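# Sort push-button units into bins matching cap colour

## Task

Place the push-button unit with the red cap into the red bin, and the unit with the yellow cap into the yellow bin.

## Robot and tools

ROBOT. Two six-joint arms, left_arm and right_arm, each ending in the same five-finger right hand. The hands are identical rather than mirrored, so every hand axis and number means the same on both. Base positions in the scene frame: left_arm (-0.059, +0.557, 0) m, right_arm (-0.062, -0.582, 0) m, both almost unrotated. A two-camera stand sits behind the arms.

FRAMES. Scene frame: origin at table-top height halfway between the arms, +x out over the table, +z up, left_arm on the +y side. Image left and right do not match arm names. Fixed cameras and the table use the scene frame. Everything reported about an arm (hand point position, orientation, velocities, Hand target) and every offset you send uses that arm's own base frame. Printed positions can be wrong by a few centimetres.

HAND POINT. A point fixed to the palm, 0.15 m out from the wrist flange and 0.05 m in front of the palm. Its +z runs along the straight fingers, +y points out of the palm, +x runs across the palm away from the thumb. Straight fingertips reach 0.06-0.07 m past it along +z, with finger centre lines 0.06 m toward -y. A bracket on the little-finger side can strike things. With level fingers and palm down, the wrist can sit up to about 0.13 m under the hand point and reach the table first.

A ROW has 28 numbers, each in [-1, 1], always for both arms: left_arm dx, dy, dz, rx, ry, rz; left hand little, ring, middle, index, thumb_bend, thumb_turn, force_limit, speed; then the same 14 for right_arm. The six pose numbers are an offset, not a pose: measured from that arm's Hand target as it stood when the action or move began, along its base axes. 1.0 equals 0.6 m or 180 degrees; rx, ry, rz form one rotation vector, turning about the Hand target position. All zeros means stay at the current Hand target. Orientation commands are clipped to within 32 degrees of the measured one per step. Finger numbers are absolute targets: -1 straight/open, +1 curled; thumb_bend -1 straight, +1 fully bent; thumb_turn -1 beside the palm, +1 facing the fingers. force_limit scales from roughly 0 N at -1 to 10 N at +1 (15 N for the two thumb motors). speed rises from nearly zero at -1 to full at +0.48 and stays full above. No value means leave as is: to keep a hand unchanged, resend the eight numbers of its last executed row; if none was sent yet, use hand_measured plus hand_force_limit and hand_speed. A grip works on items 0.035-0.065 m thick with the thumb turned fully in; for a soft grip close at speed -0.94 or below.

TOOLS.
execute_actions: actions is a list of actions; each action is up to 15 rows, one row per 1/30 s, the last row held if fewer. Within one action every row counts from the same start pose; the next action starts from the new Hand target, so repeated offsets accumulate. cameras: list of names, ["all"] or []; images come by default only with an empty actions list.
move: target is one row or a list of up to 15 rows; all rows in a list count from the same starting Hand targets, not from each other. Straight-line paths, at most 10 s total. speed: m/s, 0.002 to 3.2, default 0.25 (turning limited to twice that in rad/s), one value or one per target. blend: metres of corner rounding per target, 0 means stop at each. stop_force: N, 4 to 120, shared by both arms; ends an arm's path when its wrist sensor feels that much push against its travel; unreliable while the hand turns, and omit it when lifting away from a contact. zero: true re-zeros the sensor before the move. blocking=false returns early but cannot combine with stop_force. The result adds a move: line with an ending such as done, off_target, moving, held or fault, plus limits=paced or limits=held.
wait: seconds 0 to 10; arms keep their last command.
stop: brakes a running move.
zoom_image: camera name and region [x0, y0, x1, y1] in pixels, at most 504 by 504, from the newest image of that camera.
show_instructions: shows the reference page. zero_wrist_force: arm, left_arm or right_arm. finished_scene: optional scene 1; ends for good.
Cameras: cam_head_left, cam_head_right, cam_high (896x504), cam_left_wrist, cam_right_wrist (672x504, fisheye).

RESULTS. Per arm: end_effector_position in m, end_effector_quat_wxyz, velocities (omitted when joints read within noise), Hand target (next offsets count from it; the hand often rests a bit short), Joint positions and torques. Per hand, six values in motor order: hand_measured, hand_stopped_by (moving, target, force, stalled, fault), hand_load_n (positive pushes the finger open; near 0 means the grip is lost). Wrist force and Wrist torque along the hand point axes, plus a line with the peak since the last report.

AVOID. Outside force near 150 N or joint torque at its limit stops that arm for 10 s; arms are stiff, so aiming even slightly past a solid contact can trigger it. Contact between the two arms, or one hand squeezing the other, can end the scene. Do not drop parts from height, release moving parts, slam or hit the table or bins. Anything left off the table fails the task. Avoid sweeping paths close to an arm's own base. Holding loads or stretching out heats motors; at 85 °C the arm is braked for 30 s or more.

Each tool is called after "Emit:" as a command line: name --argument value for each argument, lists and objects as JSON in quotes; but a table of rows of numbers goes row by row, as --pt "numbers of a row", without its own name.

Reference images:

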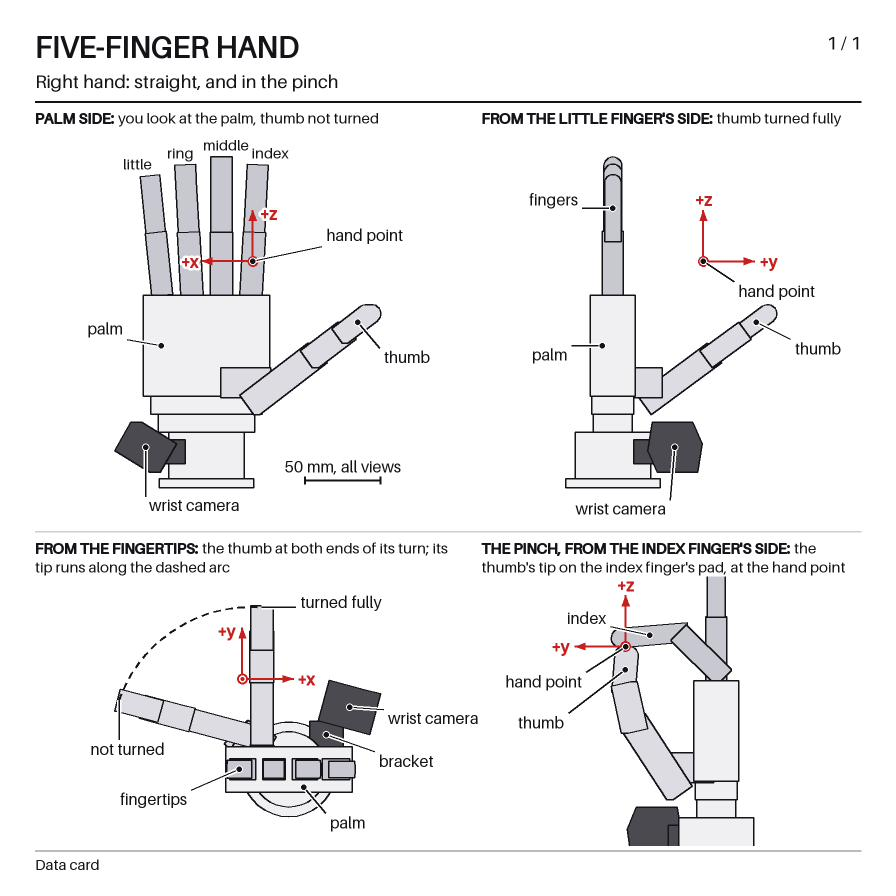

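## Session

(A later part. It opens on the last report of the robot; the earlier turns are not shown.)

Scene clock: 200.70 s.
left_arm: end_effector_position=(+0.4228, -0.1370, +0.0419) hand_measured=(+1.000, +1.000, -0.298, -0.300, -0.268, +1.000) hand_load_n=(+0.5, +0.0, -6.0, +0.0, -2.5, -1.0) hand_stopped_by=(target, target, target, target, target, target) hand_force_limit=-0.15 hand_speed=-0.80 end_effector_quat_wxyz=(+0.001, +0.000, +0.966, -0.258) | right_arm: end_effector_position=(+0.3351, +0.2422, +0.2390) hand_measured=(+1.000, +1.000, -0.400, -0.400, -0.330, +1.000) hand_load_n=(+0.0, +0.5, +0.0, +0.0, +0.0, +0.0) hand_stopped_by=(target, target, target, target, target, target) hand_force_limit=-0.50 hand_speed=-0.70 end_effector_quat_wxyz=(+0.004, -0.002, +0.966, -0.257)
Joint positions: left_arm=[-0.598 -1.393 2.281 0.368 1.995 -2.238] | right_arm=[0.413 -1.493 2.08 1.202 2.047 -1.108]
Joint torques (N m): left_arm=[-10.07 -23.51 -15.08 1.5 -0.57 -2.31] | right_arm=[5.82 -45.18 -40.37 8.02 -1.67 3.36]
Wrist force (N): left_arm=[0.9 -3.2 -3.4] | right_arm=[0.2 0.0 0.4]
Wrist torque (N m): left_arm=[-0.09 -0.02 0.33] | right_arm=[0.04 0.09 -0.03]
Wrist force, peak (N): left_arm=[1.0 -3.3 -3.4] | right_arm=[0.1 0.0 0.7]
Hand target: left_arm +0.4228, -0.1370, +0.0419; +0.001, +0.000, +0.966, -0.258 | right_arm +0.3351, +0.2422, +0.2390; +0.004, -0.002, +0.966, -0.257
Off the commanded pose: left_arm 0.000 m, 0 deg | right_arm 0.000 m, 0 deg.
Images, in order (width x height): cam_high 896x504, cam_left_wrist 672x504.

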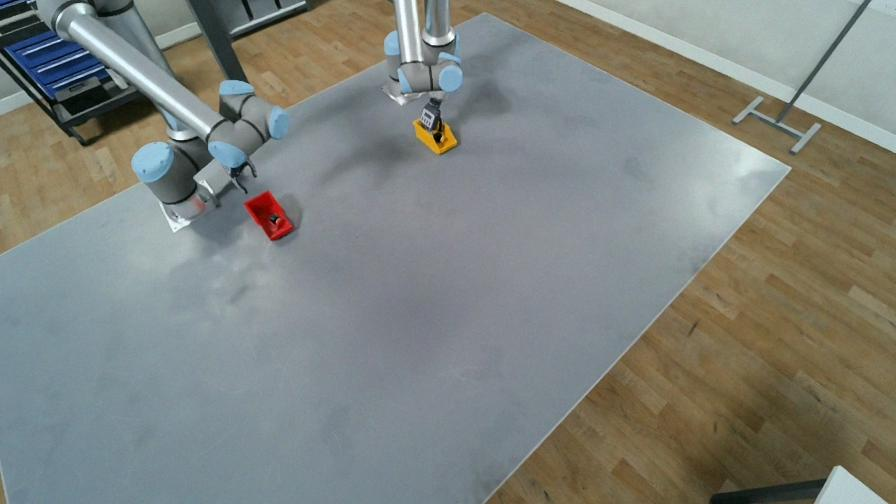

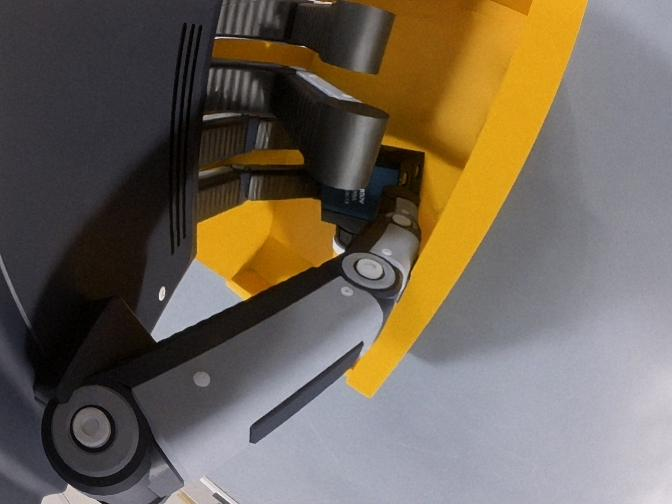

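Emit:
move --target '[0,0,0.035,0,0,0,1,1,-0.3,-0.3,-0.27,1,-0.15,-0.8,0,0,0,0,0,0,1,1,-0.4,-0.4,-0.33,1,-0.5,-0.7]' --speed 0.04 --cameras '["cam_left_wrist"]'

Emit:
move --target '[0,0.05,0.25,0,0,0,1,1,-0.3,-0.3,-0.27,1,-0.15,-0.8,0,0,0,0,0,0,1,1,-0.4,-0.4,-0.33,1,-0.5,-0.7]' --speed 0.15 --cameras '["cam_left_wrist", "cam_high", "cam_head_left"]'

Emit:
zoom_image --camera "cam_high" --region '[390, 90, 480, 170]'

Scene clock: 202.80 s.
left_arm: end_effector_position=(+0.4228, -0.1370, +0.0628) hand_measured=(+1.000, +1.000, -0.298, -0.300, -0.268, +1.000) hand_load_n=(+0.0, +0.0, +0.0, +0.0, +0.0, +0.0) hand_stopped_by=(target, target, target, target, target, target) hand_force_limit=-0.15 hand_speed=-0.80 end_effector_quat_wxyz=(+0.001, +0.000, +0.966, -0.258) | right_arm: end_effector_position=(+0.3351, +0.2422, +0.2390) hand_measured=(+1.000, +1.000, -0.400, -0.400, -0.330, +1.000) hand_load_n=(+0.0, +0.0, +0.0, -0.5, +0.0, +0.5) hand_stopped_by=(target, target, target, target, target, target) hand_force_limit=-0.50 hand_speed=-0.70 end_effector_quat_wxyz=(+0.004, -0.002, +0.966, -0.257)
Joint positions: left_arm=[-0.598 -1.427 2.268 0.415 1.995 -2.238] | right_arm=[0.413 -1.493 2.08 1.202 2.047 -1.108]
Joint torques (N m): left_arm=[-5.85 -59.03 -34.95 6.23 0.4 -2] | right_arm=[7.41 -46.12 -39.57 8.13 -1.76 3.7]
Wrist force (N): left_arm=[1.2 0.0 0.0] | right_arm=[0.1 0.1 0.4]
Wrist torque (N m): left_arm=[0.02 -0.07 0.36] | right_arm=[0.05 0.11 -0.04]
Wrist force, peak (N): left_arm=[1.1 -3.4 -3.4] | right_arm=[0.3 0.2 0.6]
Hand target: left_arm +0.4228, -0.1370, +0.0629; +0.001, +0.000, +0.966, -0.258 | right_arm +0.3351, +0.2422, +0.2390; +0.004, -0.002, +0.966, -0.257
Off the commanded pose: left_arm 0.000 m, 0 deg | right_arm 0.000 m, 0 deg.
move: done
Images, in order (width x height): cam_left_wrist 672x504.

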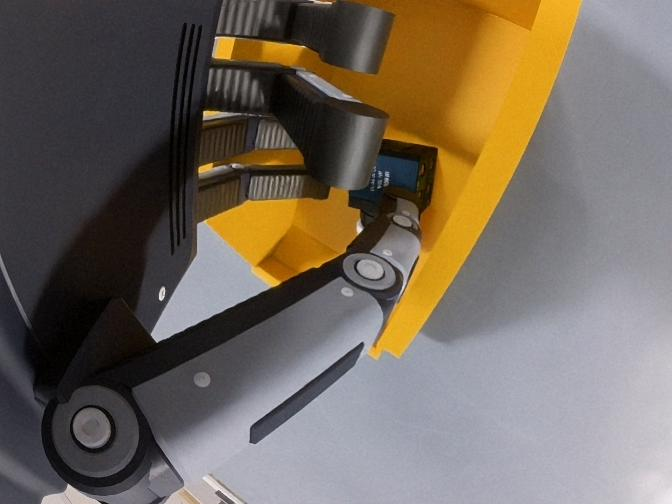

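Scene clock: 204.47 s.
left_arm: end_effector_position=(+0.4228, -0.1071, +0.2128) hand_measured=(+1.000, +1.000, -0.298, -0.300, -0.268, +1.000) hand_load_n=(-0.5, +0.5, +0.0, +0.0, +0.0, +0.0) hand_stopped_by=(target, target, target, target, target, target) hand_force_limit=-0.15 hand_speed=-0.80 end_effector_quat_wxyz=(+0.001, +0.000, +0.966, -0.258) | right_arm: end_effector_position=(+0.3351, +0.2422, +0.2390) hand_measured=(+1.000, +1.000, -0.400, -0.400, -0.330, +1.000) hand_load_n=(+0.0, +0.0, +0.0, +0.0, -0.5, +0.0) hand_stopped_by=(target, target, target, target, target, target) hand_force_limit=-0.50 hand_speed=-0.70 end_effector_quat_wxyz=(+0.004, -0.002, +0.966, -0.257)
Joint positions: left_arm=[-0.526 -1.618 2.14 0.766 2.016 -2.162] | right_arm=[0.413 -1.493 2.08 1.202 2.047 -1.108]
Joint torques (N m): left_arm=[8.61 -50.46 -43.6 5.63 2.58 2.14] | right_arm=[7.28 -47.87 -40.44 8.31 -0.91 3.39]
Wrist force (N): left_arm=[0.7 -0.1 0.0] | right_arm=[0.1 0.0 0.3]
Wrist torque (N m): left_arm=[-0.02 0.07 0.22] | right_arm=[0.04 0.11 -0.04]
Wrist force, peak (N): left_arm=[1.6 0.3 0.1] | right_arm=[0.0 0.0 0.7]
Hand target: left_arm +0.4228, -0.1070, +0.2129; +0.001, +0.000, +0.966, -0.258 | right_arm +0.3351, +0.2422, +0.2390; +0.004, -0.002, +0.966, -0.257
Off the commanded pose: left_arm 0.000 m, 0 deg | right_arm 0.000 m, 0 deg.
move: done
Images, in order (width x height): cam_head_left 896x504, cam_high 896x504, cam_left_wrist 672x504.

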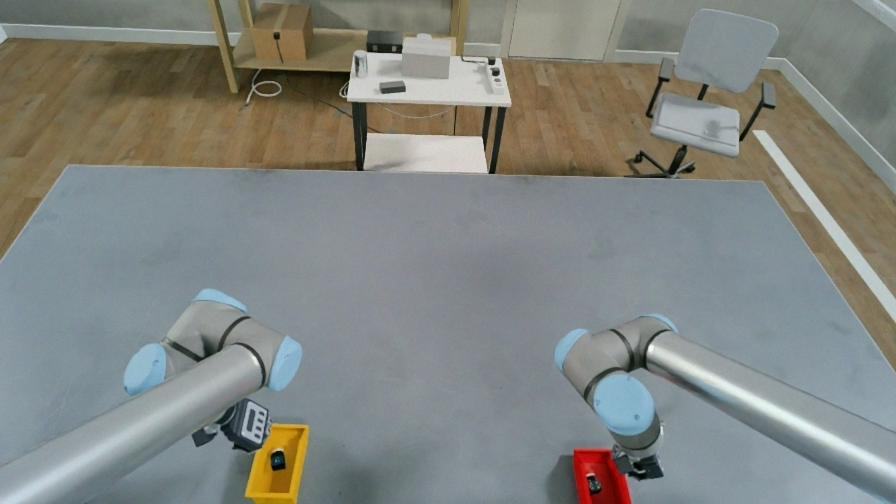

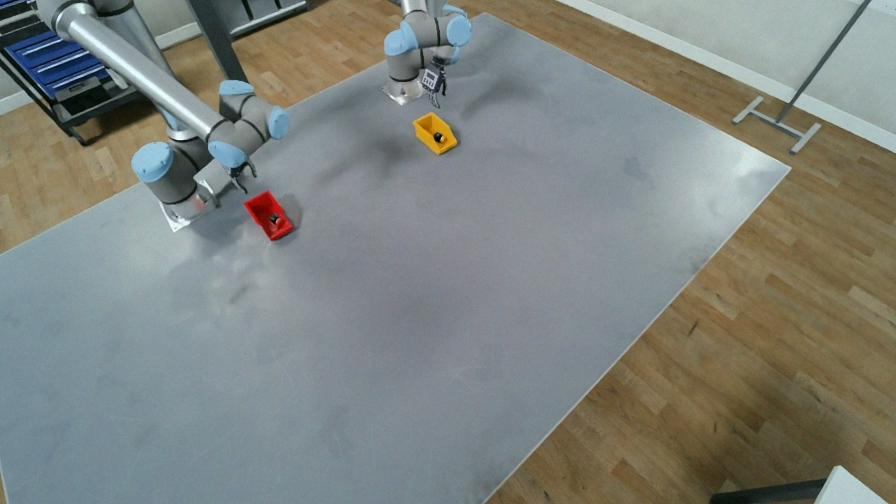

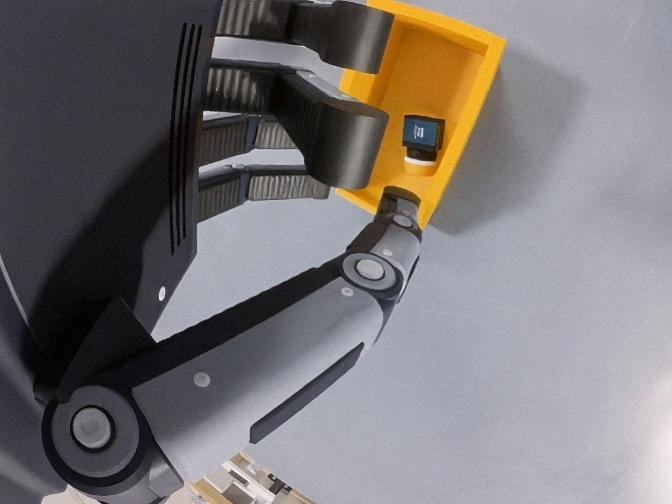

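Scaled by 5.600 from the camera's 896x504 image, which has a finer 1280x720 frame.

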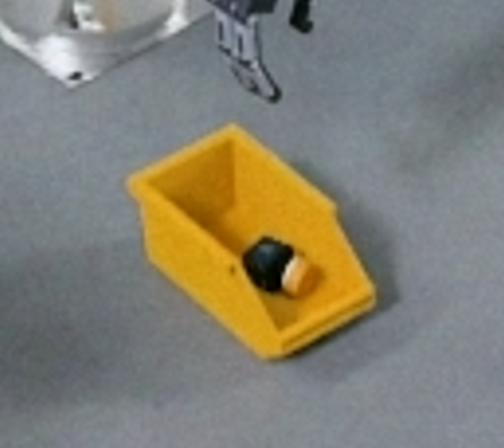

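Both units are in their bins and the hands are clear.

Emit:
finished_scene

The scene is finished: the task was done.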